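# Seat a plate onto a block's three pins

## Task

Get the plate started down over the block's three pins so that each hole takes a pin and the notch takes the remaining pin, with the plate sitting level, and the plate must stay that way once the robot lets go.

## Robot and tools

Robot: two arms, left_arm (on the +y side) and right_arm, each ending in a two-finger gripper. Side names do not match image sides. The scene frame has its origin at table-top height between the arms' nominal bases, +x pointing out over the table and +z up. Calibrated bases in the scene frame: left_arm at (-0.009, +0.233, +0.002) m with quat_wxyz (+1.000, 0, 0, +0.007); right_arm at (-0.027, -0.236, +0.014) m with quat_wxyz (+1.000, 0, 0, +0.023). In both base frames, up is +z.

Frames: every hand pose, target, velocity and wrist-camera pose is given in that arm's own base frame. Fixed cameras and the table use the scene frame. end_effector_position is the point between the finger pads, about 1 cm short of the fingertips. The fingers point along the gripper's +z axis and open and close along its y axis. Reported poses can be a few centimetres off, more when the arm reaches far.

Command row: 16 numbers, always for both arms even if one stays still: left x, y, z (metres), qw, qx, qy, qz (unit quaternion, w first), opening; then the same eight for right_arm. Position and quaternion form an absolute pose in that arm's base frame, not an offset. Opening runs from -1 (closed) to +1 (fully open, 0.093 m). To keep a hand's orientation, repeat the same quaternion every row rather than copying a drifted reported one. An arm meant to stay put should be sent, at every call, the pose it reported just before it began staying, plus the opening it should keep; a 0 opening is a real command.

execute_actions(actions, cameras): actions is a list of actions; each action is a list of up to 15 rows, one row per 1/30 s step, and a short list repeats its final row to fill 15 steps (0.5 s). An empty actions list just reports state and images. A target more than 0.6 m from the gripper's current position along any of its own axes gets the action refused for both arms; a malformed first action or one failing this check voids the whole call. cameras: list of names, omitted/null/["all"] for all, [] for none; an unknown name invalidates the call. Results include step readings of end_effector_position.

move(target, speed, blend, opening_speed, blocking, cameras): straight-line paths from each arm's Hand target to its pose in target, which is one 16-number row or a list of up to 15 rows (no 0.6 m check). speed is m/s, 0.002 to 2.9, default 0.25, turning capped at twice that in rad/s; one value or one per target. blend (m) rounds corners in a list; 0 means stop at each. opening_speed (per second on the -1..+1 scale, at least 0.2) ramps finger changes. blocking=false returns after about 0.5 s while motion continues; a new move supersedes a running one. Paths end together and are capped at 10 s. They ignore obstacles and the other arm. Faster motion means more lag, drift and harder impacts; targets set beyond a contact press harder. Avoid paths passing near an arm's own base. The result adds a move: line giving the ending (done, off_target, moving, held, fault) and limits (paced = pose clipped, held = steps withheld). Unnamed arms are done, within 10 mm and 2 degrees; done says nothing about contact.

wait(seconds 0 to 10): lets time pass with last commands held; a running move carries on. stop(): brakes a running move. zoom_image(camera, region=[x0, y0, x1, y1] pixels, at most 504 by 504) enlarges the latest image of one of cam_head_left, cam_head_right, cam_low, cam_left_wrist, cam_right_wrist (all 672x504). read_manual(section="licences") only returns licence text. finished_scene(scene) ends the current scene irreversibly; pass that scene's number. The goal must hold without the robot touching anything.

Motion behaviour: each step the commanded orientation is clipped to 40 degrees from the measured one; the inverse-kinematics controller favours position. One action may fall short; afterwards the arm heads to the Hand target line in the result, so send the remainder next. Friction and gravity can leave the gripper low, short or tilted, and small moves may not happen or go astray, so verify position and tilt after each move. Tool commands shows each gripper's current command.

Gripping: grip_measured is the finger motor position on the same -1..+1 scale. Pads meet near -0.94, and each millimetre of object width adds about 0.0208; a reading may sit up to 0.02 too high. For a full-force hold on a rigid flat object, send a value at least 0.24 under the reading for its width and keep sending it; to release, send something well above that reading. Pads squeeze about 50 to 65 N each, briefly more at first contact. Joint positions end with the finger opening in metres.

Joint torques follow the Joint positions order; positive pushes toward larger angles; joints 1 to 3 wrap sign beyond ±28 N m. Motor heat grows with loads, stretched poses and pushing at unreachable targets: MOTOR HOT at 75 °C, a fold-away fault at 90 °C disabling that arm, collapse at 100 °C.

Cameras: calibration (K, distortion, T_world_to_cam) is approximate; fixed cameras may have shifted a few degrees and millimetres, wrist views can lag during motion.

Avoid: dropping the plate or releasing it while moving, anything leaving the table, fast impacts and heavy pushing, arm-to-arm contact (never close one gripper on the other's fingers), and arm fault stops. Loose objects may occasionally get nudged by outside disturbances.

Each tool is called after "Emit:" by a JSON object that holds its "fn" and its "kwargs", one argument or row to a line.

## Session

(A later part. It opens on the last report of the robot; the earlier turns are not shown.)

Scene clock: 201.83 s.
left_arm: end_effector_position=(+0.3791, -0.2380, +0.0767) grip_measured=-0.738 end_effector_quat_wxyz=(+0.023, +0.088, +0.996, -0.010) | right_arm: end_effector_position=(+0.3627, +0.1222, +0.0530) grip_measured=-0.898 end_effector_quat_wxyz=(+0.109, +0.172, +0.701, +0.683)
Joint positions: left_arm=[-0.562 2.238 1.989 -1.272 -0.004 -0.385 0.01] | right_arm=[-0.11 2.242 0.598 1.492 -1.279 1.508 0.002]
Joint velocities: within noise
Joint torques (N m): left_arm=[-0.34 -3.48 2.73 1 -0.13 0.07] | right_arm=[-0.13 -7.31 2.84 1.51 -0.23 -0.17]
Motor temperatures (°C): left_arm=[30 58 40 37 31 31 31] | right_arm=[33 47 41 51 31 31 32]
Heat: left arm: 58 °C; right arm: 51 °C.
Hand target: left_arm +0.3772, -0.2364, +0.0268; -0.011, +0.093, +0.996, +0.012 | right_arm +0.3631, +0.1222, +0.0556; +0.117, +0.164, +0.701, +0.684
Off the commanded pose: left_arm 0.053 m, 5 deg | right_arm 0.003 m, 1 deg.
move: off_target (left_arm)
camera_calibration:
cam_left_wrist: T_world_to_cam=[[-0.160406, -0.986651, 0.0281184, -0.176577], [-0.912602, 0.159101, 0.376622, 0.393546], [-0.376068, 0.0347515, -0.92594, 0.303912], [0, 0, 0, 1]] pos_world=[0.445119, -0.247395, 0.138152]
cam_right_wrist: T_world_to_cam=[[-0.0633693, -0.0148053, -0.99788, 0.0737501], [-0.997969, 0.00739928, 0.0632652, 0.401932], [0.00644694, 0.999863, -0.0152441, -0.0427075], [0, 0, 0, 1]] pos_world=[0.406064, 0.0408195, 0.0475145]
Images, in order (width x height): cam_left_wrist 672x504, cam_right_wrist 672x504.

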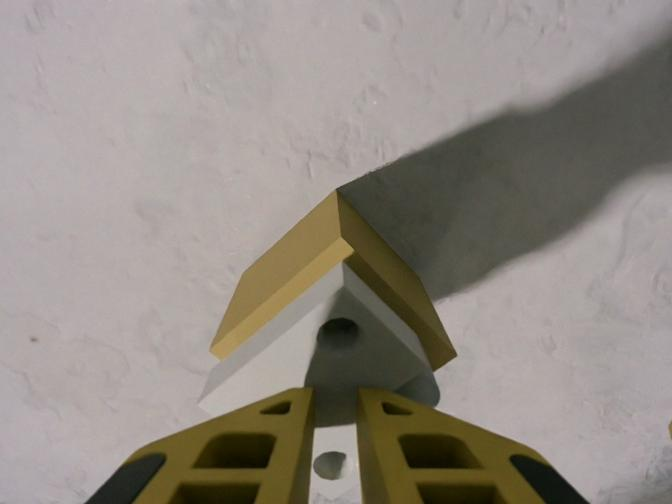

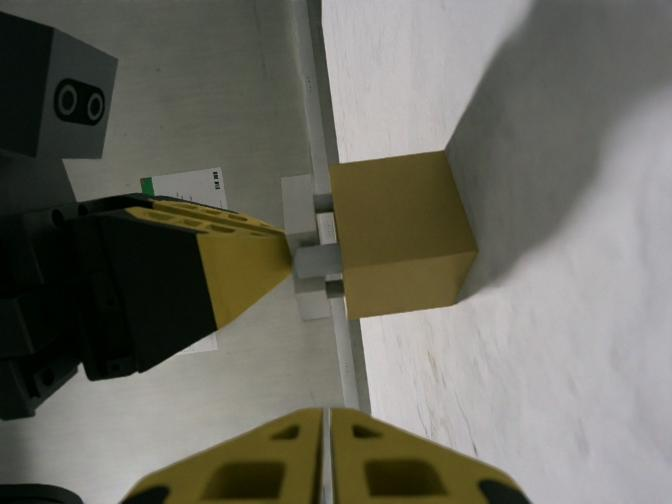

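Emit:
{"fn": "move", "kwargs": {
  "target": [
    [0.3800, -0.2380, 0.075, 0.0197, 0.0928, 0.9955, -0.0017, -0.74, 0.3631, 0.1222, 0.0556, 0.117, 0.164, 0.701, 0.684, -0.9],
    [0.3800, -0.2380, 0.115, 0.0197, 0.0928, 0.9955, -0.0017, -0.74, 0.3631, 0.1222, 0.0556, 0.117, 0.164, 0.701, 0.684, -0.9]
  ],
  "speed": 0.06,
  "cameras": ["cam_right_wrist","cam_left_wrist"]
}}

Emit:
{"fn": "zoom_image", "kwargs": {
  "camera": "cam_right_wrist",
  "region": [270, 165, 350, 245]
}}

Emit:
{"fn": "zoom_image", "kwargs": {
  "camera": "cam_right_wrist",
  "region": [280, 245, 360, 325]
}}

Emit:
{"fn": "zoom_image", "kwargs": {
  "camera": "cam_left_wrist",
  "region": [200, 180, 460, 440]
}}

Scene clock: 205.40 s.
left_arm: end_effector_position=(+0.3771, -0.2367, +0.1129) grip_measured=-0.738 end_effector_quat_wxyz=(+0.015, +0.088, +0.996, -0.006) | right_arm: end_effector_position=(+0.3627, +0.1222, +0.0529) grip_measured=-0.898 end_effector_quat_wxyz=(+0.109, +0.173, +0.702, +0.683)
Joint positions: left_arm=[-0.562 2.262 2.174 -1.451 -0.004 -0.385 0.01] | right_arm=[-0.11 2.242 0.598 1.492 -1.279 1.508 0.002]
Joint velocities: within noise
Joint torques (N m): left_arm=[-0.38 -11.73 6.95 0.42 -0.17 0.06] | right_arm=[-0.16 -7.28 2.84 1.51 -0.23 -0.17]
Motor temperatures (°C): left_arm=[30 58 41 37 31 31 31] | right_arm=[33 47 41 51 31 31 32]
Heat: left arm: 58 °C; right arm: 51 °C.
Hand target: left_arm +0.3799, -0.2380, +0.1149; +0.020, +0.093, +0.995, -0.002 | right_arm +0.3631, +0.1222, +0.0556; +0.117, +0.164, +0.701, +0.684
Off the commanded pose: left_arm 0.004 m, 1 deg | right_arm 0.003 m, 1 deg.
move: done
camera_calibration:
cam_left_wrist: T_world_to_cam=[[-0.160052, -0.986887, 0.0209167, -0.176017], [-0.906614, 0.155348, 0.392324, 0.372908], [-0.390429, 0.0438289, -0.919589, 0.343484], [0, 0, 0, 1]] pos_world=[0.444018, -0.246694, 0.173245]
cam_right_wrist: T_world_to_cam=[[-0.0637682, -0.0147132, -0.997856, 0.0739002], [-0.997944, 0.00740101, 0.0636647, 0.401802], [0.00644844, 0.999864, -0.0151549, -0.0427118], [0, 0, 0, 1]] pos_world=[0.405964, 0.0408196, 0.0475139]
Images, in order (width x height): cam_left_wrist 672x504, cam_right_wrist 672x504.

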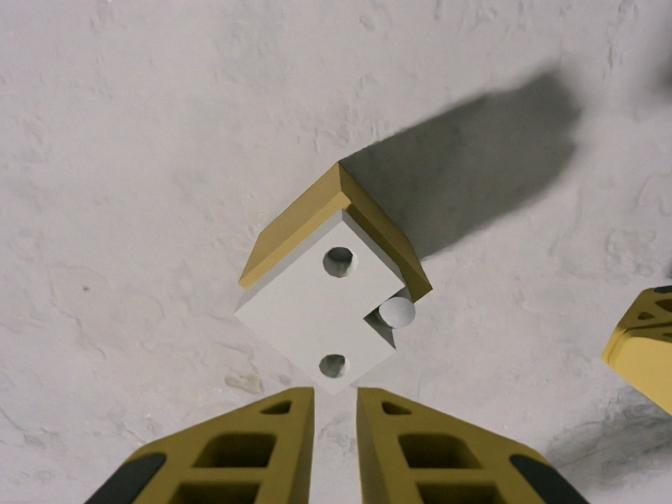

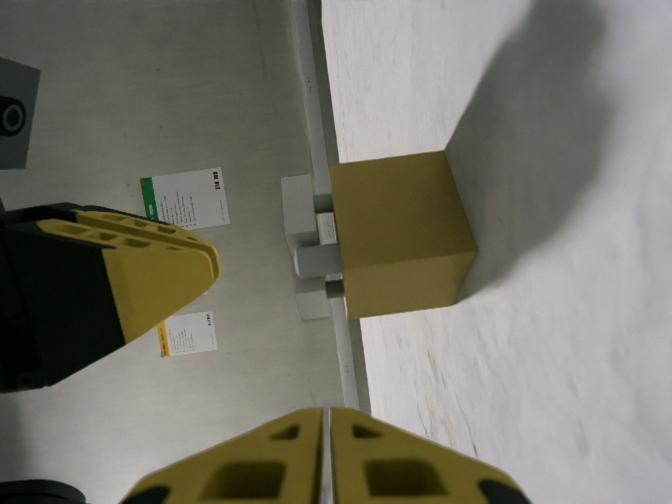

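Scaled by 6.300 from the camera's 672x504 image, which has a finer 960x720 frame.

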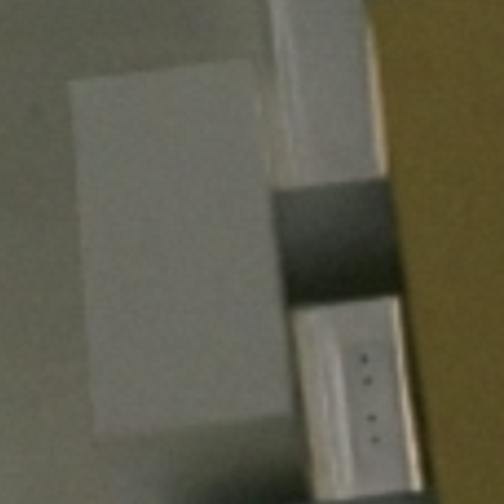

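Scaled by 6.300 from the camera's 672x504 image, which has a finer 960x720 frame.

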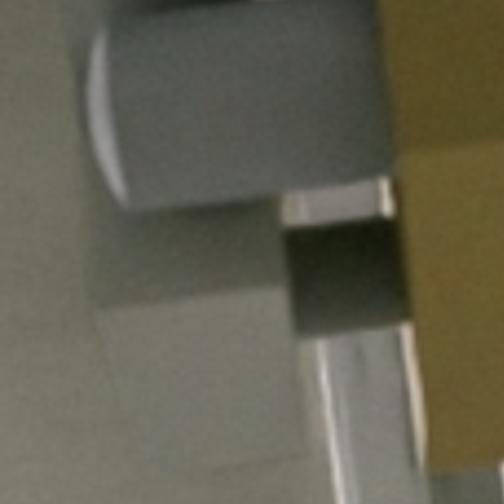

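Scaled by 1.938 from the camera's 672x504 image, which has a finer 960x720 frame.

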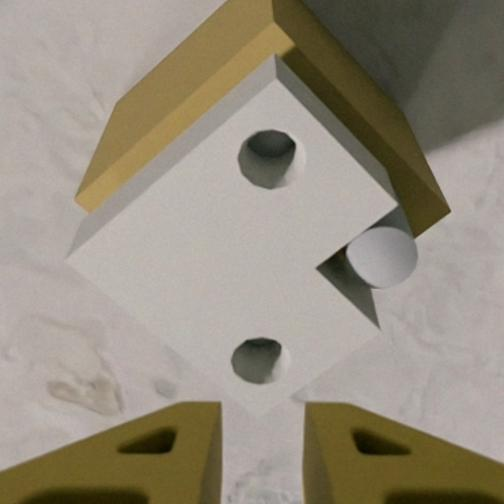

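Emit:
{"fn": "zoom_image", "kwargs": {
  "camera": "cam_left_wrist",
  "region": [345, 265, 425, 345]
}}

Emit:
{"fn": "zoom_image", "kwargs": {
  "camera": "cam_left_wrist",
  "region": [315, 235, 365, 285]
}}

Emit:
{"fn": "zoom_image", "kwargs": {
  "camera": "cam_left_wrist",
  "region": [310, 345, 360, 395]
}}

Scaled by 6.300 from the camera's 672x504 image, which has a finer 960x720 frame.

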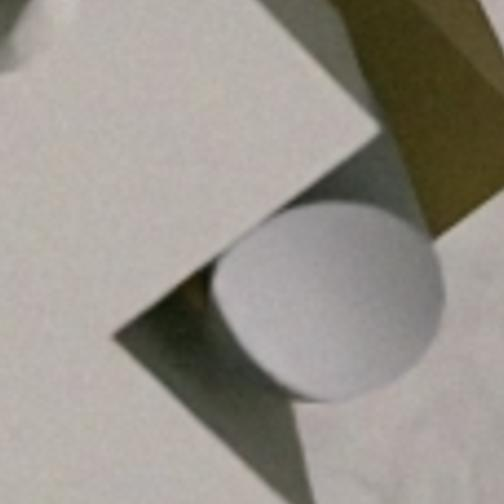

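Scaled by 10.080 from the camera's 672x504 image, which has a finer 960x720 frame.

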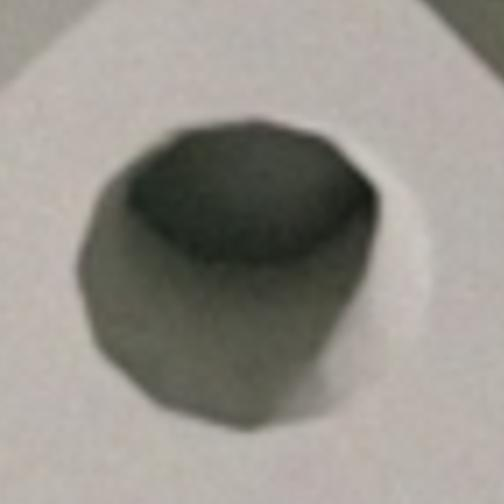

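Scaled by 10.080 from the camera's 672x504 image, which has a finer 960x720 frame.

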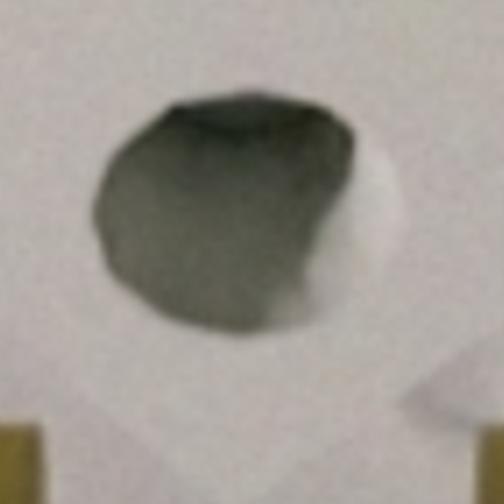

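Emit:
{"fn": "move", "kwargs": {
  "target": [0.3444, -0.2319, 0.112, 0.2138, 0.0906, 0.9725, -0.0199, -0.74, 0.3631, 0.1222, 0.0556, 0.117, 0.164, 0.701, 0.684, -0.9],
  "speed": 0.2,
  "cameras": ["cam_right_wrist","cam_left_wrist"]
}}

Scene clock: 209.67 s.
left_arm: end_effector_position=(+0.3443, -0.2321, +0.1038) grip_measured=-0.738 end_effector_quat_wxyz=(+0.199, +0.095, +0.975, -0.017) | right_arm: end_effector_position=(+0.3627, +0.1222, +0.0529) grip_measured=-0.898 end_effector_quat_wxyz=(+0.109, +0.173, +0.702, +0.683)
Joint positions: left_arm=[-0.667 1.805 1.397 -0.804 -0.184 -0.44 0.01] | right_arm=[-0.11 2.242 0.598 1.492 -1.279 1.508 0.002]
Joint velocities: within noise
Joint torques (N m): left_arm=[-0.49 -11.89 4.45 1.27 -0.32 -0.12] | right_arm=[-0.16 -7.25 2.82 1.51 -0.24 -0.17]
Motor temperatures (°C): left_arm=[30 58 41 36 31 31 31] | right_arm=[33 47 41 51 31 31 32]
Heat: left arm: 58 °C; right arm: 51 °C.
Hand target: left_arm +0.3444, -0.2318, +0.1120; +0.214, +0.090, +0.973, -0.020 | right_arm +0.3631, +0.1222, +0.0556; +0.117, +0.164, +0.701, +0.684
Off the commanded pose: left_arm 0.008 m, 2 deg | right_arm 0.003 m, 1 deg.
move: done
camera_calibration:
cam_left_wrist: T_world_to_cam=[[-0.181846, -0.983253, 0.012084, -0.167234], [-0.98274, 0.182148, 0.0323201, 0.415832], [-0.0339799, -0.00599816, -0.999405, 0.196065], [0, 0, 0, 1]] pos_world=[0.384906, -0.239, 0.184529]
cam_right_wrist: T_world_to_cam=[[-0.0637682, -0.0147132, -0.997856, 0.0739002], [-0.997944, 0.00740101, 0.0636647, 0.401802], [0.00644844, 0.999864, -0.0151549, -0.0427118], [0, 0, 0, 1]] pos_world=[0.405964, 0.0408196, 0.0475139]
Images, in order (width x height): cam_left_wrist 672x504, cam_right_wrist 672x504.

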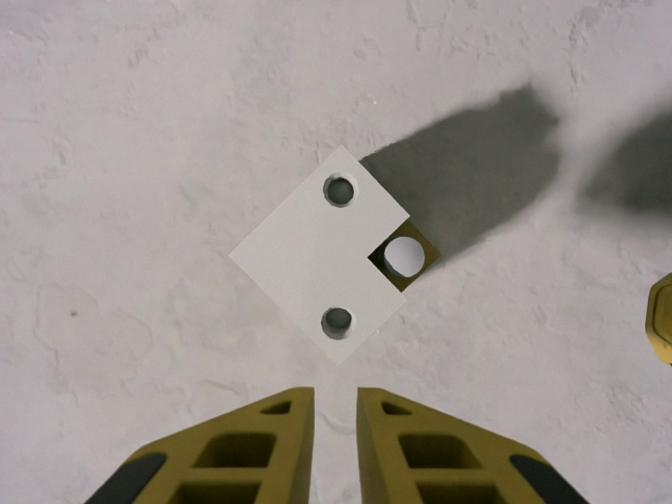

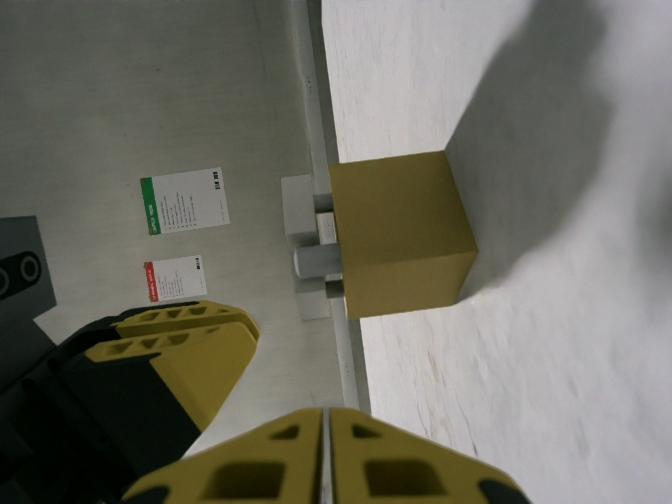

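Great straight-down view. Zoom into holes.

Emit:
{"fn": "zoom_image", "kwargs": {
  "camera": "cam_left_wrist",
  "region": [315, 165, 365, 215]
}}

Emit:
{"fn": "zoom_image", "kwargs": {
  "camera": "cam_left_wrist",
  "region": [312, 298, 362, 348]
}}

Emit:
{"fn": "zoom_image", "kwargs": {
  "camera": "cam_left_wrist",
  "region": [360, 205, 450, 295]
}}

Emit:
{"fn": "zoom_image", "kwargs": {
  "camera": "cam_left_wrist",
  "region": [220, 140, 450, 370]
}}

Scaled by 10.080 from the camera's 672x504 image, which has a finer 960x720 frame.

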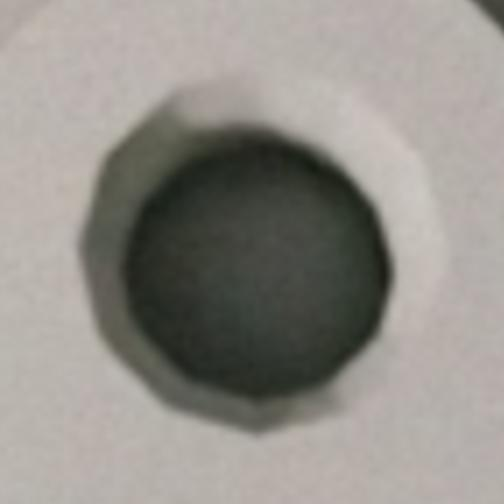

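Scaled by 10.080 from the camera's 672x504 image, which has a finer 960x720 frame.

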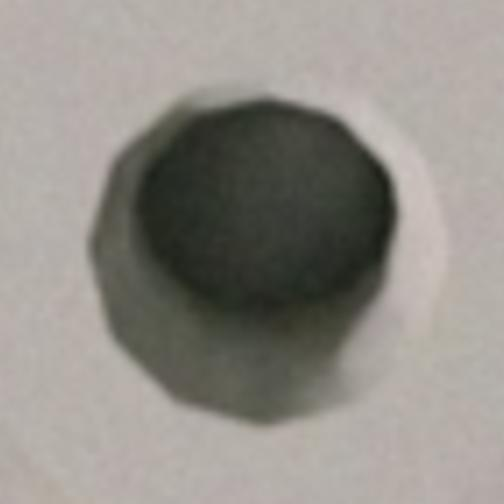

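Scaled by 5.600 from the camera's 672x504 image, which has a finer 960x720 frame.

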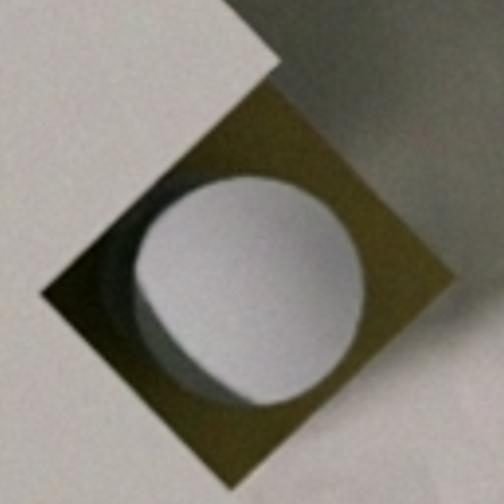

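Scaled by 2.191 from the camera's 672x504 image, which has a finer 960x720 frame.

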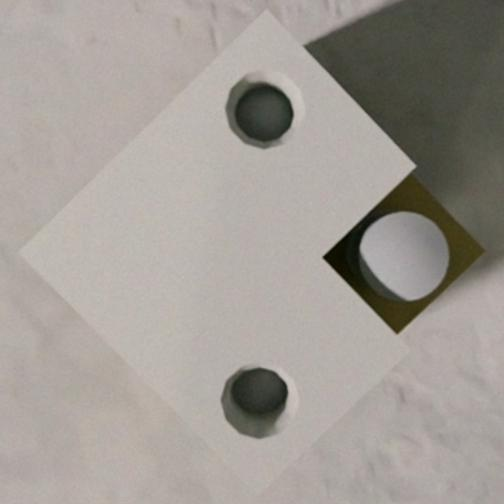

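Emit:
{"fn": "zoom_image", "kwargs": {
  "camera": "cam_left_wrist",
  "region": [365, 230, 415, 280]
}}

Emit:
{"fn": "zoom_image", "kwargs": {
  "camera": "cam_left_wrist",
  "region": [385, 205, 445, 265]
}}

Emit:
{"fn": "zoom_image", "kwargs": {
  "camera": "cam_left_wrist",
  "region": [385, 250, 445, 310]
}}

Scaled by 10.080 from the camera's 672x504 image, which has a finer 960x720 frame.

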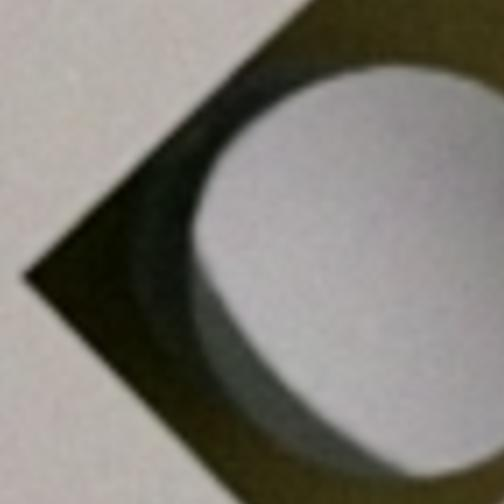

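Scaled by 8.400 from the camera's 672x504 image, which has a finer 960x720 frame.

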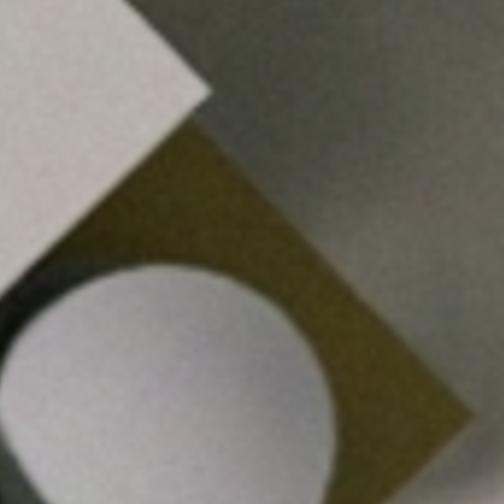

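Scaled by 8.400 from the camera's 672x504 image, which has a finer 960x720 frame.

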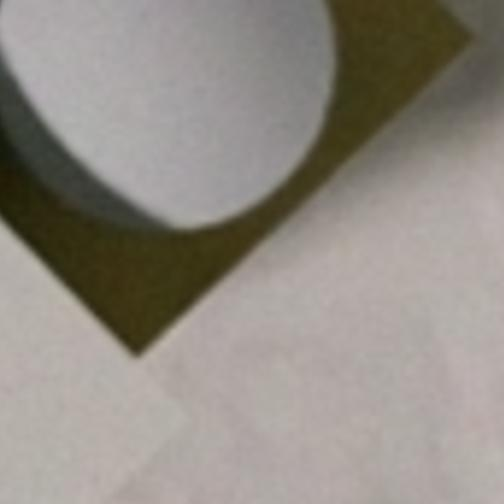

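Emit:
{"fn": "move", "kwargs": {
  "target": [
    [0.370, -0.200, 0.140, 0.1373, 0.7509, 0.6246, -0.1651, -0.74, 0.3631, 0.1222, 0.0556, 0.117, 0.164, 0.701, 0.684, -0.9],
    [0.4061, -0.2047, 0.064, 0.1373, 0.7509, 0.6246, -0.1651, -0.74, 0.3631, 0.1222, 0.0556, 0.117, 0.164, 0.701, 0.684, -0.9]
  ],
  "speed": 0.25,
  "cameras": ["cam_right_wrist","cam_left_wrist"]
}}

Scene clock: 216.83 s.
left_arm: end_effector_position=(+0.4020, -0.2033, +0.0661) grip_measured=-0.738 end_effector_quat_wxyz=(+0.133, +0.747, +0.629, -0.168) | right_arm: end_effector_position=(+0.3627, +0.1222, +0.0529) grip_measured=-0.898 end_effector_quat_wxyz=(+0.109, +0.173, +0.702, +0.683)
Joint positions: left_arm=[-0.312 2.236 1.884 -1.169 0.43 1.419 0.01] | right_arm=[-0.11 2.242 0.598 1.492 -1.279 1.508 0.002]
Joint velocities: within noise
Joint torques (N m): left_arm=[-0.13 -11.64 5.64 0.56 0.31 0.1] | right_arm=[-0.14 -7.27 2.81 1.52 -0.22 -0.18]
Motor temperatures (°C): left_arm=[30 58 41 37 31 31 31] | right_arm=[33 47 41 51 31 31 32]
Heat: left arm: 58 °C; right arm: 51 °C.
Hand target: left_arm +0.4061, -0.2046, +0.0640; +0.137, +0.751, +0.625, -0.165 | right_arm +0.3631, +0.1222, +0.0556; +0.117, +0.164, +0.701, +0.684
Off the commanded pose: left_arm 0.005 m, 1 deg | right_arm 0.003 m, 1 deg.
move: done
camera_calibration:
cam_left_wrist: T_world_to_cam=[[-0.986145, 0.162843, 0.0316338, 0.427089], [0.162979, 0.986628, 0.00174635, 0.173457], [-0.0309264, 0.0068778, -0.999498, 0.162035], [0, 0, 0, 1]] pos_world=[0.397913, -0.2418, 0.14814]
cam_right_wrist: T_world_to_cam=[[-0.0637682, -0.0147132, -0.997856, 0.0739002], [-0.997944, 0.00740101, 0.0636647, 0.401802], [0.00644844, 0.999864, -0.0151549, -0.0427118], [0, 0, 0, 1]] pos_world=[0.405964, 0.0408196, 0.0475139]
Images, in order (width x height): cam_left_wrist 672x504, cam_right_wrist 672x504.

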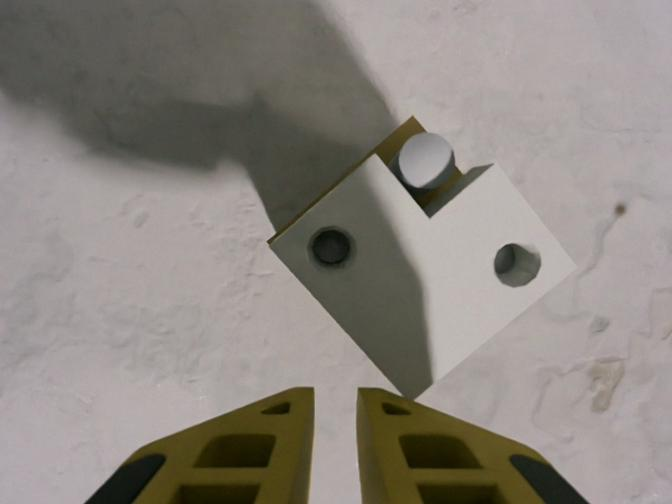

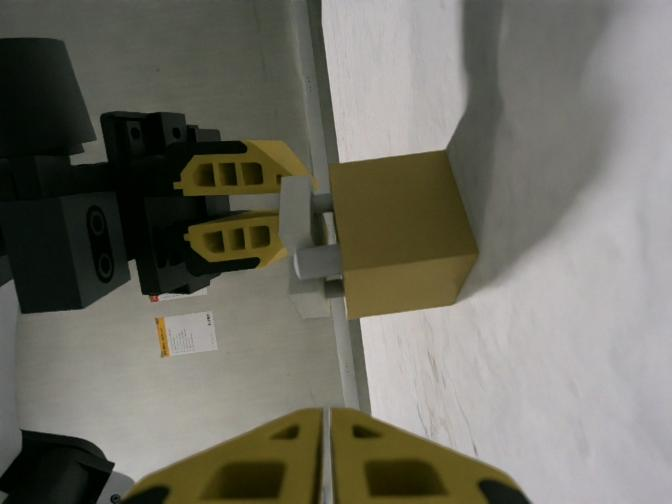

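Emit:
{"fn": "zoom_image", "kwargs": {
  "camera": "cam_left_wrist",
  "region": [301, 217, 361, 277]
}}

Emit:
{"fn": "zoom_image", "kwargs": {
  "camera": "cam_left_wrist",
  "region": [488, 235, 548, 295]
}}

Emit:
{"fn": "zoom_image", "kwargs": {
  "camera": "cam_left_wrist",
  "region": [370, 110, 510, 250]
}}

Emit:
{"fn": "zoom_image", "kwargs": {
  "camera": "cam_right_wrist",
  "region": [260, 160, 370, 340]
}}

Scaled by 8.400 from the camera's 672x504 image, which has a finer 960x720 frame.

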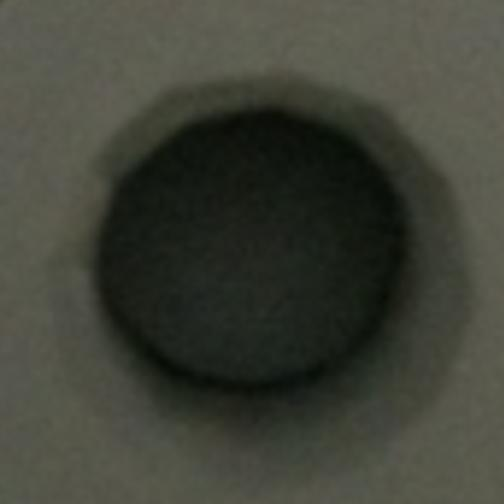

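Scaled by 8.400 from the camera's 672x504 image, which has a finer 960x720 frame.

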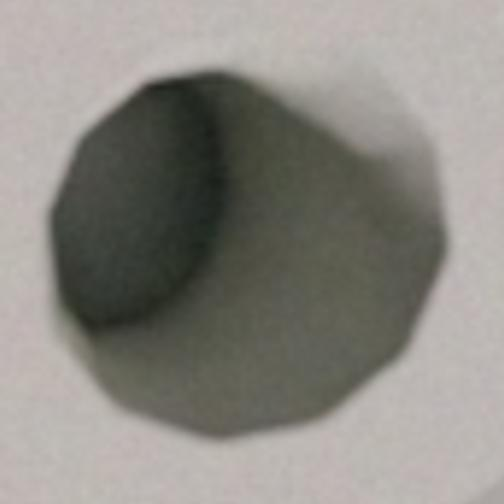

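Scaled by 3.600 from the camera's 672x504 image, which has a finer 960x720 frame.

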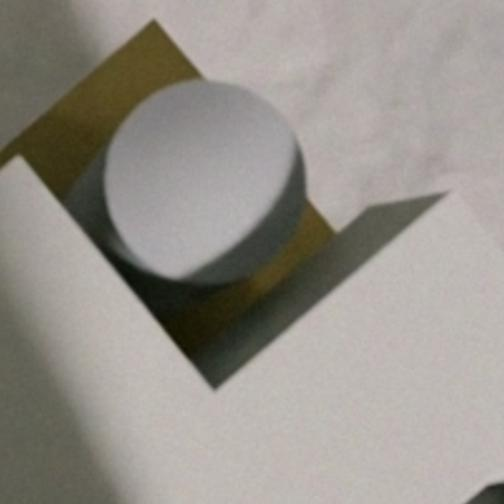

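Scaled by 2.800 from the camera's 672x504 image, which has a finer 960x720 frame.

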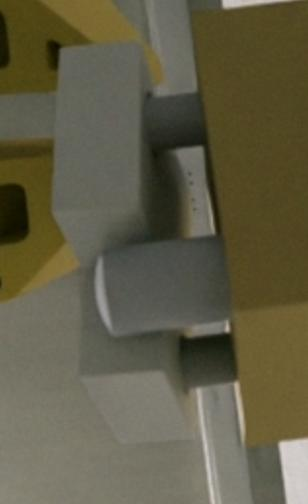

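Emit:
{"fn": "move", "kwargs": {
  "target": [0.4040, -0.1980, 0.1000, 0.1373, 0.7509, 0.6246, -0.1651, -0.74, 0.3631, 0.1222, 0.0556, 0.117, 0.164, 0.701, 0.684, -0.9],
  "speed": 0.08,
  "cameras": ["cam_right_wrist","cam_left_wrist"]
}}

Emit:
{"fn": "zoom_image", "kwargs": {
  "camera": "cam_right_wrist",
  "region": [260, 160, 370, 340]
}}

Emit:
{"fn": "zoom_image", "kwargs": {
  "camera": "cam_left_wrist",
  "region": [240, 100, 580, 400]
}}

Scene clock: 218.37 s.
left_arm: end_effector_position=(+0.3988, -0.1990, +0.0865) grip_measured=-0.738 end_effector_quat_wxyz=(+0.123, +0.747, +0.629, -0.174) | right_arm: end_effector_position=(+0.3627, +0.1222, +0.0529) grip_measured=-0.898 end_effector_quat_wxyz=(+0.109, +0.173, +0.702, +0.683)
Joint positions: left_arm=[-0.305 2.236 1.966 -1.279 0.43 1.433 0.01] | right_arm=[-0.11 2.242 0.598 1.492 -1.279 1.508 0.002]
Joint velocities: within noise
Joint torques (N m): left_arm=[0.32 -14.12 6.89 0.34 0.31 0.12] | right_arm=[-0.14 -7.27 2.85 1.52 -0.23 -0.18]
Motor temperatures (°C): left_arm=[30 58 41 37 31 31 31] | right_arm=[33 47 41 52 31 31 32]
Heat: left arm: 58 °C; right arm: 52 °C.
Hand target: left_arm +0.4038, -0.1979, +0.0999; +0.137, +0.751, +0.625, -0.165 | right_arm +0.3631, +0.1222, +0.0556; +0.117, +0.164, +0.701, +0.684
Off the commanded pose: left_arm 0.014 m, 2 deg | right_arm 0.003 m, 1 deg.
move: off_target (left_arm)
camera_calibration:
cam_left_wrist: T_world_to_cam=[[-0.98426, 0.168486, 0.0533384, 0.421033], [0.169002, 0.985602, 0.00527735, 0.16694], [-0.0516813, 0.0142086, -0.998563, 0.191948], [0, 0, 0, 1]] pos_world=[0.396113, -0.238202, 0.168334]
cam_right_wrist: T_world_to_cam=[[-0.0637682, -0.0147132, -0.997856, 0.0739002], [-0.997944, 0.00740101, 0.0636647, 0.401802], [0.00644844, 0.999864, -0.0151549, -0.0427118], [0, 0, 0, 1]] pos_world=[0.405964, 0.0408196, 0.0475139]
Images, in order (width x height): cam_left_wrist 672x504, cam_right_wrist 672x504.

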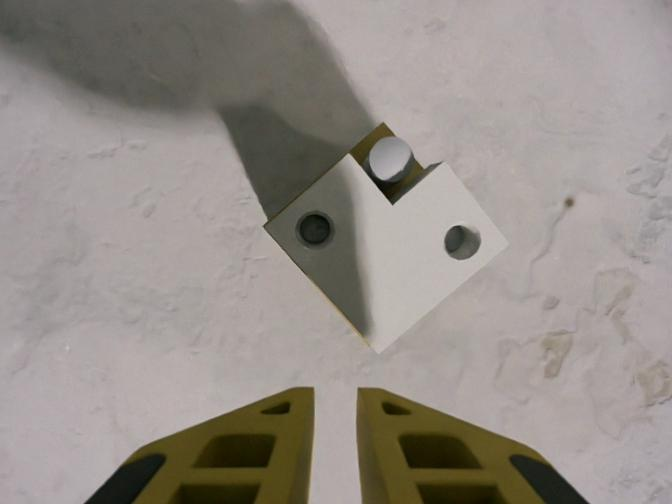

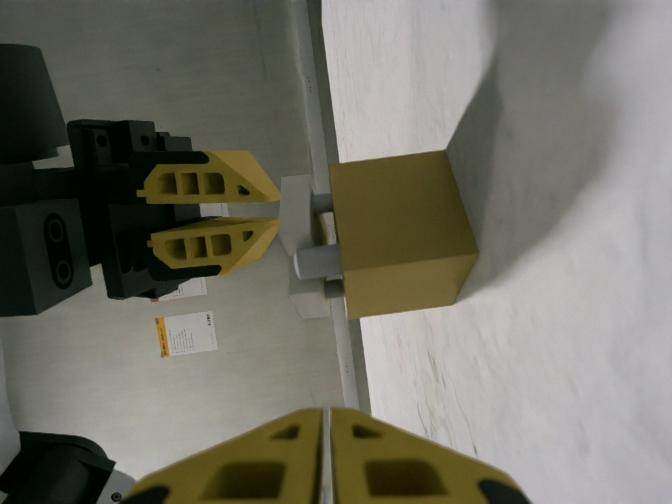

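Scaled by 2.800 from the camera's 672x504 image, which has a finer 960x720 frame.

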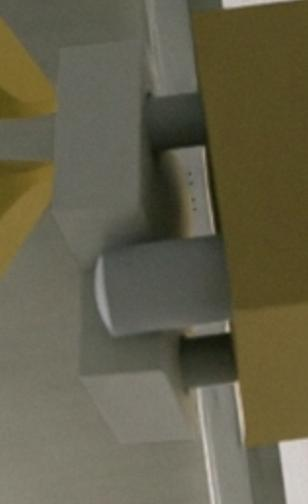

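Scaled by 1.482 from the camera's 672x504 image, which has a finer 960x720 frame.

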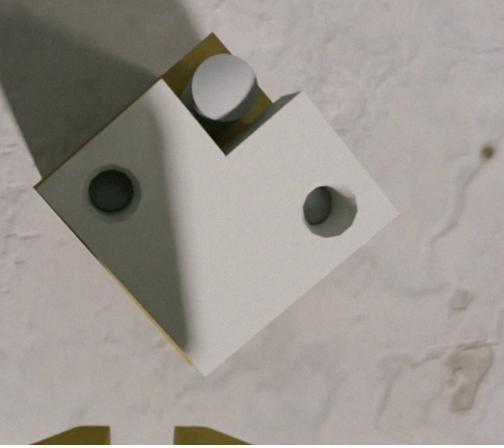

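Emit:
{"fn": "move", "kwargs": {
  "target": [
    [0.4040, -0.1950, 0.1350, 0.1373, 0.7509, 0.6246, -0.1651, -0.72, 0.3631, 0.1222, 0.0556, 0.117, 0.164, 0.701, 0.684, -0.9],
    [0.3815, -0.2385, 0.125, 0.0197, 0.0928, 0.9955, -0.0017, -0.72, 0.3631, 0.1222, 0.0556, 0.117, 0.164, 0.701, 0.684, -0.9]
  ],
  "speed": 0.25,
  "cameras": ["cam_right_wrist","cam_left_wrist"]
}}

Scene clock: 224.23 s.
left_arm: end_effector_position=(+0.3790, -0.2370, +0.1236) grip_measured=-0.722 end_effector_quat_wxyz=(+0.015, +0.095, +0.995, -0.006) | right_arm: end_effector_position=(+0.3627, +0.1222, +0.0529) grip_measured=-0.898 end_effector_quat_wxyz=(+0.109, +0.173, +0.702, +0.683)
Joint positions: left_arm=[-0.56 2.282 2.25 -1.506 -0.003 -0.369 0.011] | right_arm=[-0.11 2.242 0.598 1.492 -1.279 1.508 0.002]
Joint velocities: within noise
Joint torques (N m): left_arm=[-0.47 -11.75 6.82 0.43 -0.16 -0.1] | right_arm=[-0.14 -7.27 2.84 1.51 -0.22 -0.17]
Motor temperatures (°C): left_arm=[30 60 41 36 31 31 31] | right_arm=[33 47 41 52 31 31 32]
Heat: left arm: 60 °C; right arm: 52 °C.
Hand target: left_arm +0.3814, -0.2384, +0.1250; +0.020, +0.093, +0.995, -0.002 | right_arm +0.3631, +0.1222, +0.0556; +0.117, +0.164, +0.701, +0.684
Off the commanded pose: left_arm 0.003 m, 1 deg | right_arm 0.003 m, 1 deg.
move: done
camera_calibration:
cam_left_wrist: T_world_to_cam=[[-0.173617, -0.984565, 0.0221094, -0.170644], [-0.904779, 0.168333, 0.391202, 0.373082], [-0.388886, 0.0479154, -0.920039, 0.354575], [0, 0, 0, 1]] pos_world=[0.445819, -0.247801, 0.184045]
cam_right_wrist: T_world_to_cam=[[-0.0637682, -0.0147132, -0.997856, 0.0739002], [-0.997944, 0.00740101, 0.0636647, 0.401802], [0.00644844, 0.999864, -0.0151549, -0.0427118], [0, 0, 0, 1]] pos_world=[0.405964, 0.0408196, 0.0475139]
Images, in order (width x height): cam_left_wrist 672x504, cam_right_wrist 672x504.

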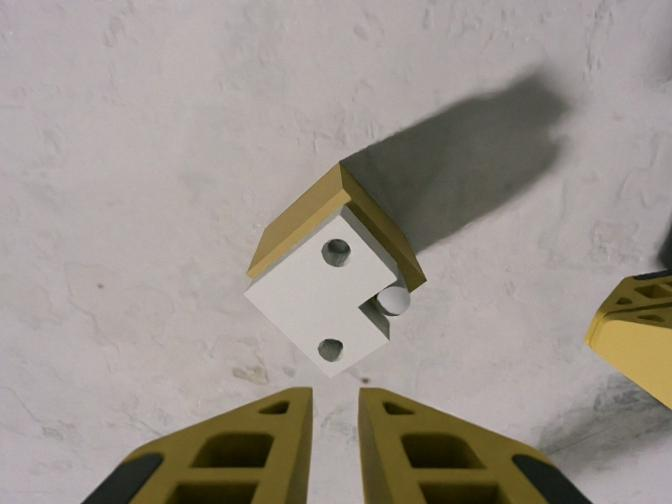

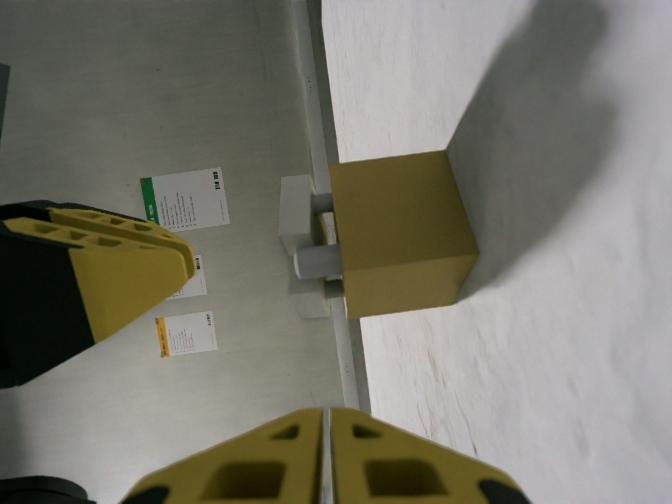

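Emit:
{"fn": "zoom_image", "kwargs": {
  "camera": "cam_right_wrist",
  "region": [265, 165, 345, 245]
}}

Emit:
{"fn": "zoom_image", "kwargs": {
  "camera": "cam_right_wrist",
  "region": [275, 245, 355, 325]
}}

Emit:
{"fn": "zoom_image", "kwargs": {
  "camera": "cam_left_wrist",
  "region": [230, 180, 440, 390]
}}

Scaled by 6.300 from the camera's 672x504 image, which has a finer 960x720 frame.

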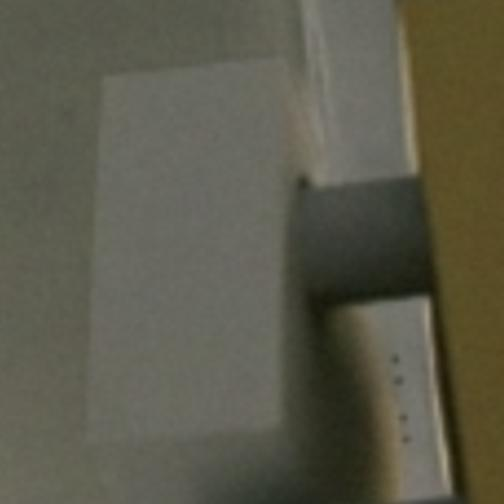

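Scaled by 6.300 from the camera's 672x504 image, which has a finer 960x720 frame.

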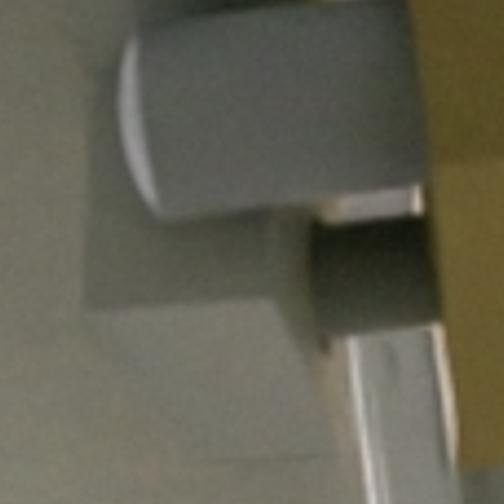

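Scaled by 2.400 from the camera's 672x504 image, which has a finer 960x720 frame.

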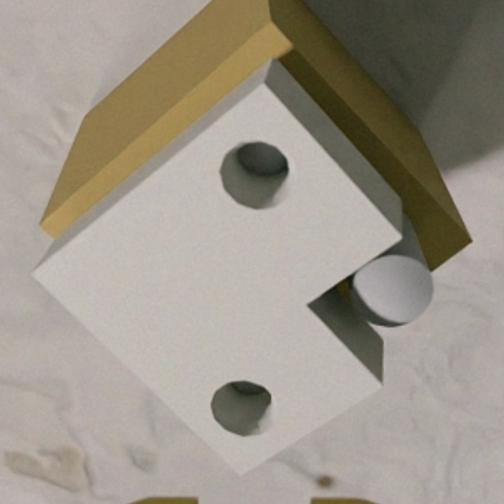

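Emit:
{"fn": "zoom_image", "kwargs": {
  "camera": "cam_right_wrist",
  "region": [300, 180, 340, 220]
}}

Emit:
{"fn": "zoom_image", "kwargs": {
  "camera": "cam_right_wrist",
  "region": [310, 270, 350, 310]
}}

Emit:
{"fn": "zoom_image", "kwargs": {
  "camera": "cam_left_wrist",
  "region": [312, 228, 362, 278]
}}

Scaled by 12.600 from the camera's 672x504 image, which has a finer 960x720 frame.

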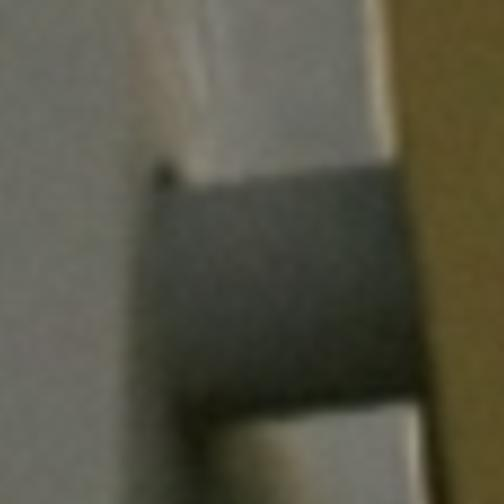

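Scaled by 12.600 from the camera's 672x504 image, which has a finer 960x720 frame.

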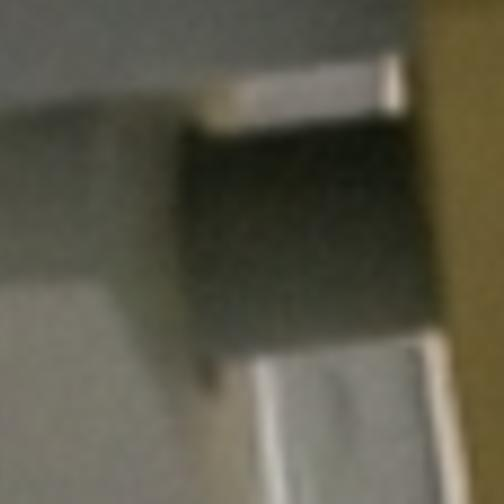

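Scaled by 10.080 from the camera's 672x504 image, which has a finer 960x720 frame.

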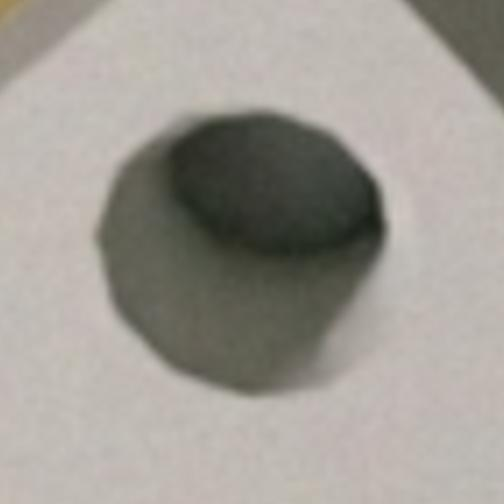

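Emit:
{"fn": "move", "kwargs": {
  "target": [
    [0.3822, -0.2388, 0.093, 0.0197, 0.0928, 0.9955, -0.0017, -0.72, 0.3631, 0.1222, 0.0556, 0.117, 0.164, 0.701, 0.684, -0.9],
    [0.3818, -0.2383, 0.055, 0.0099, 0.0928, 0.9956, 0.0030, -0.72, 0.3631, 0.1222, 0.0556, 0.117, 0.164, 0.701, 0.684, -0.9]
  ],
  "speed": 0.06,
  "cameras": ["cam_right_wrist","cam_left_wrist"]
}}

Emit:
{"fn": "zoom_image", "kwargs": {
  "camera": "cam_right_wrist",
  "region": [260, 160, 370, 340]
}}

Scene clock: 229.57 s.
left_arm: end_effector_position=(+0.3789, -0.2368, +0.0782) grip_measured=-0.722 end_effector_quat_wxyz=(+0.014, +0.095, +0.995, -0.005) | right_arm: end_effector_position=(+0.3627, +0.1222, +0.0529) grip_measured=-0.898 end_effector_quat_wxyz=(+0.109, +0.173, +0.702, +0.683)
Joint positions: left_arm=[-0.56 2.257 2.028 -1.311 -0.003 -0.37 0.011] | right_arm=[-0.11 2.242 0.598 1.492 -1.279 1.508 0.002]
Joint velocities: within noise
Joint torques (N m): left_arm=[-0.4 -9.81 2.29 0.98 -0.18 -0.09] | right_arm=[-0.14 -7.3 2.84 1.51 -0.22 -0.17]
Motor temperatures (°C): left_arm=[30 61 41 36 31 31 31] | right_arm=[33 48 41 52 31 31 32]
Heat: left arm: 61 °C; right arm: 52 °C.
Hand target: left_arm +0.3808, -0.2377, +0.0555; +0.009, +0.093, +0.996, +0.003 | right_arm +0.3631, +0.1222, +0.0556; +0.117, +0.164, +0.701, +0.684
Off the commanded pose: left_arm 0.023 m, 1 deg | right_arm 0.003 m, 1 deg.
move: off_target (left_arm)
camera_calibration:
cam_left_wrist: T_world_to_cam=[[-0.172761, -0.984748, 0.0205974, -0.169754], [-0.903947, 0.166822, 0.393764, 0.389804], [-0.391195, 0.0494084, -0.918981, 0.313868], [0, 0, 0, 1]] pos_world=[0.445819, -0.247701, 0.138444]
cam_right_wrist: T_world_to_cam=[[-0.0637682, -0.0147132, -0.997856, 0.0739002], [-0.997944, 0.00740101, 0.0636647, 0.401802], [0.00644844, 0.999864, -0.0151549, -0.0427118], [0, 0, 0, 1]] pos_world=[0.405964, 0.0408196, 0.0475139]
Images, in order (width x height): cam_left_wrist 672x504, cam_right_wrist 672x504.

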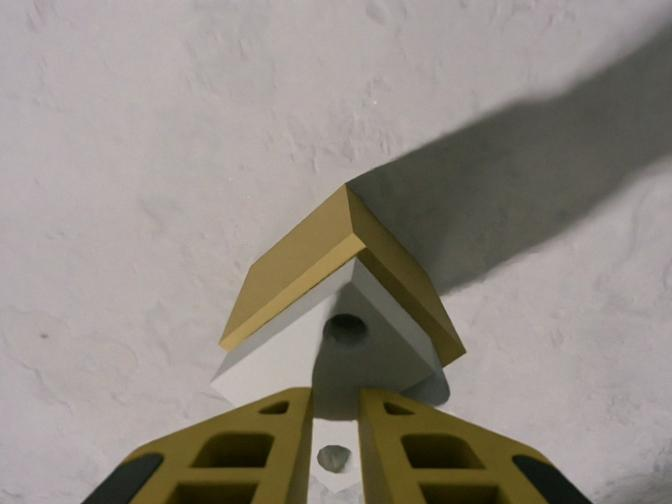

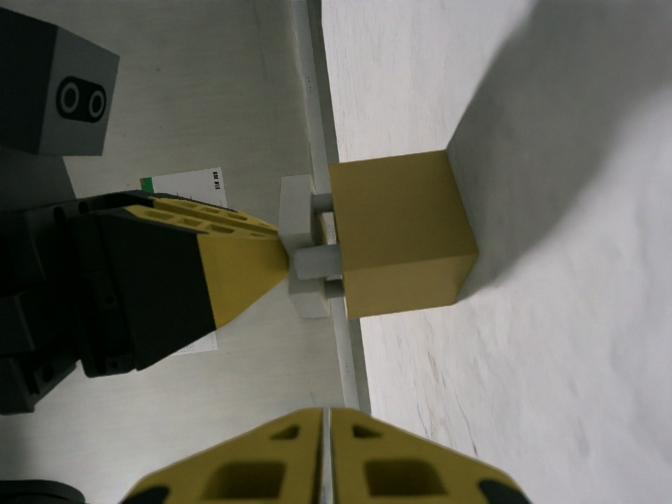

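Scaled by 2.800 from the camera's 672x504 image, which has a finer 960x720 frame.

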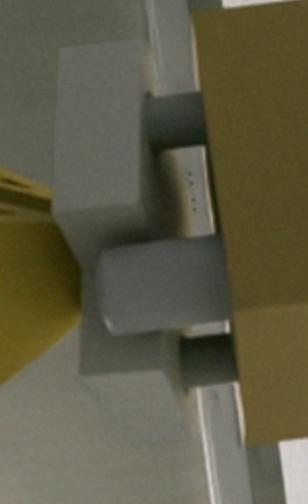

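Emit:
{"fn": "move", "kwargs": {
  "target": [0.3818, -0.2383, 0.038, 0.0050, 0.0928, 0.9956, 0.0050, -0.72, 0.3631, 0.1222, 0.0556, 0.117, 0.164, 0.701, 0.684, -0.9],
  "speed": 0.03,
  "cameras": ["cam_right_wrist","cam_left_wrist"]
}}

Emit:
{"fn": "zoom_image", "kwargs": {
  "camera": "cam_right_wrist",
  "region": [260, 160, 370, 340]
}}

Scene clock: 230.60 s.
left_arm: end_effector_position=(+0.3788, -0.2368, +0.0774) grip_measured=-0.722 end_effector_quat_wxyz=(+0.022, +0.095, +0.995, -0.009) | right_arm: end_effector_position=(+0.3627, +0.1222, +0.0529) grip_measured=-0.898 end_effector_quat_wxyz=(+0.109, +0.173, +0.702, +0.683)
Joint positions: left_arm=[-0.56 2.237 1.991 -1.278 -0.003 -0.37 0.011] | right_arm=[-0.11 2.242 0.598 1.492 -1.279 1.508 0.002]
Joint velocities: within noise
Joint torques (N m): left_arm=[-0.42 -6.87 1.52 1.16 -0.16 -0.1] | right_arm=[-0.13 -7.28 2.84 1.52 -0.23 -0.18]
Motor temperatures (°C): left_arm=[30 60 41 36 31 31 31] | right_arm=[33 48 41 52 31 31 32]
Heat: left arm: 60 °C; right arm: 52 °C.
Hand target: left_arm +0.3792, -0.2367, +0.0395; +0.004, +0.093, +0.996, +0.005 | right_arm +0.3631, +0.1222, +0.0556; +0.117, +0.164, +0.701, +0.684
Off the commanded pose: left_arm 0.040 m, 3 deg | right_arm 0.003 m, 1 deg.
move: off_target (left_arm)
camera_calibration:
cam_left_wrist: T_world_to_cam=[[-0.173124, -0.984533, 0.0268722, -0.169999], [-0.90947, 0.170277, 0.379302, 0.393998], [-0.378012, 0.0412269, -0.924882, 0.306662], [0, 0, 0, 1]] pos_world=[0.44482, -0.247101, 0.138751]
cam_right_wrist: T_world_to_cam=[[-0.0637682, -0.0147132, -0.997856, 0.0739002], [-0.997944, 0.00740101, 0.0636647, 0.401802], [0.00644844, 0.999864, -0.0151549, -0.0427118], [0, 0, 0, 1]] pos_world=[0.405964, 0.0408196, 0.0475139]
Images, in order (width x height): cam_left_wrist 672x504, cam_right_wrist 672x504.

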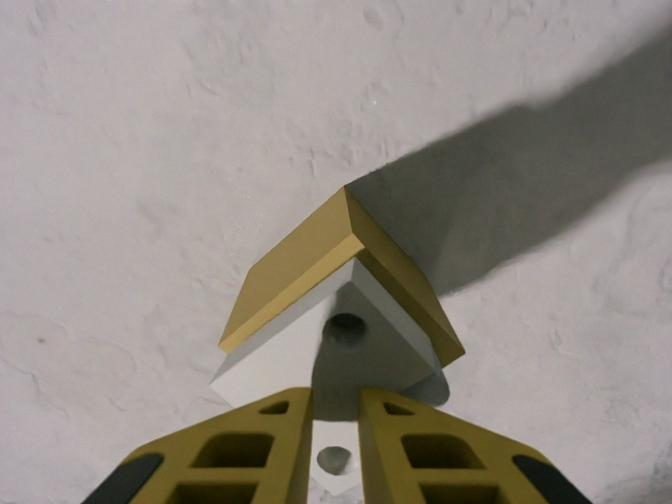

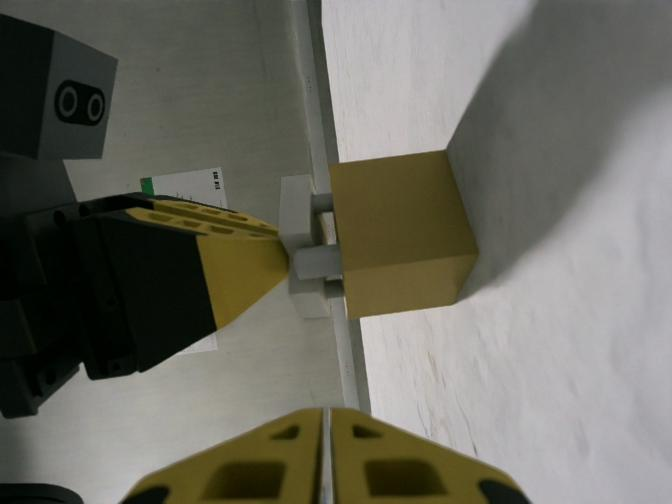

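Scaled by 2.800 from the camera's 672x504 image, which has a finer 960x720 frame.

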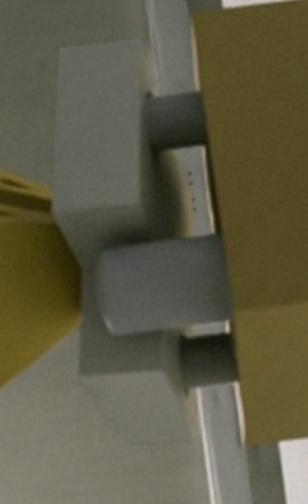

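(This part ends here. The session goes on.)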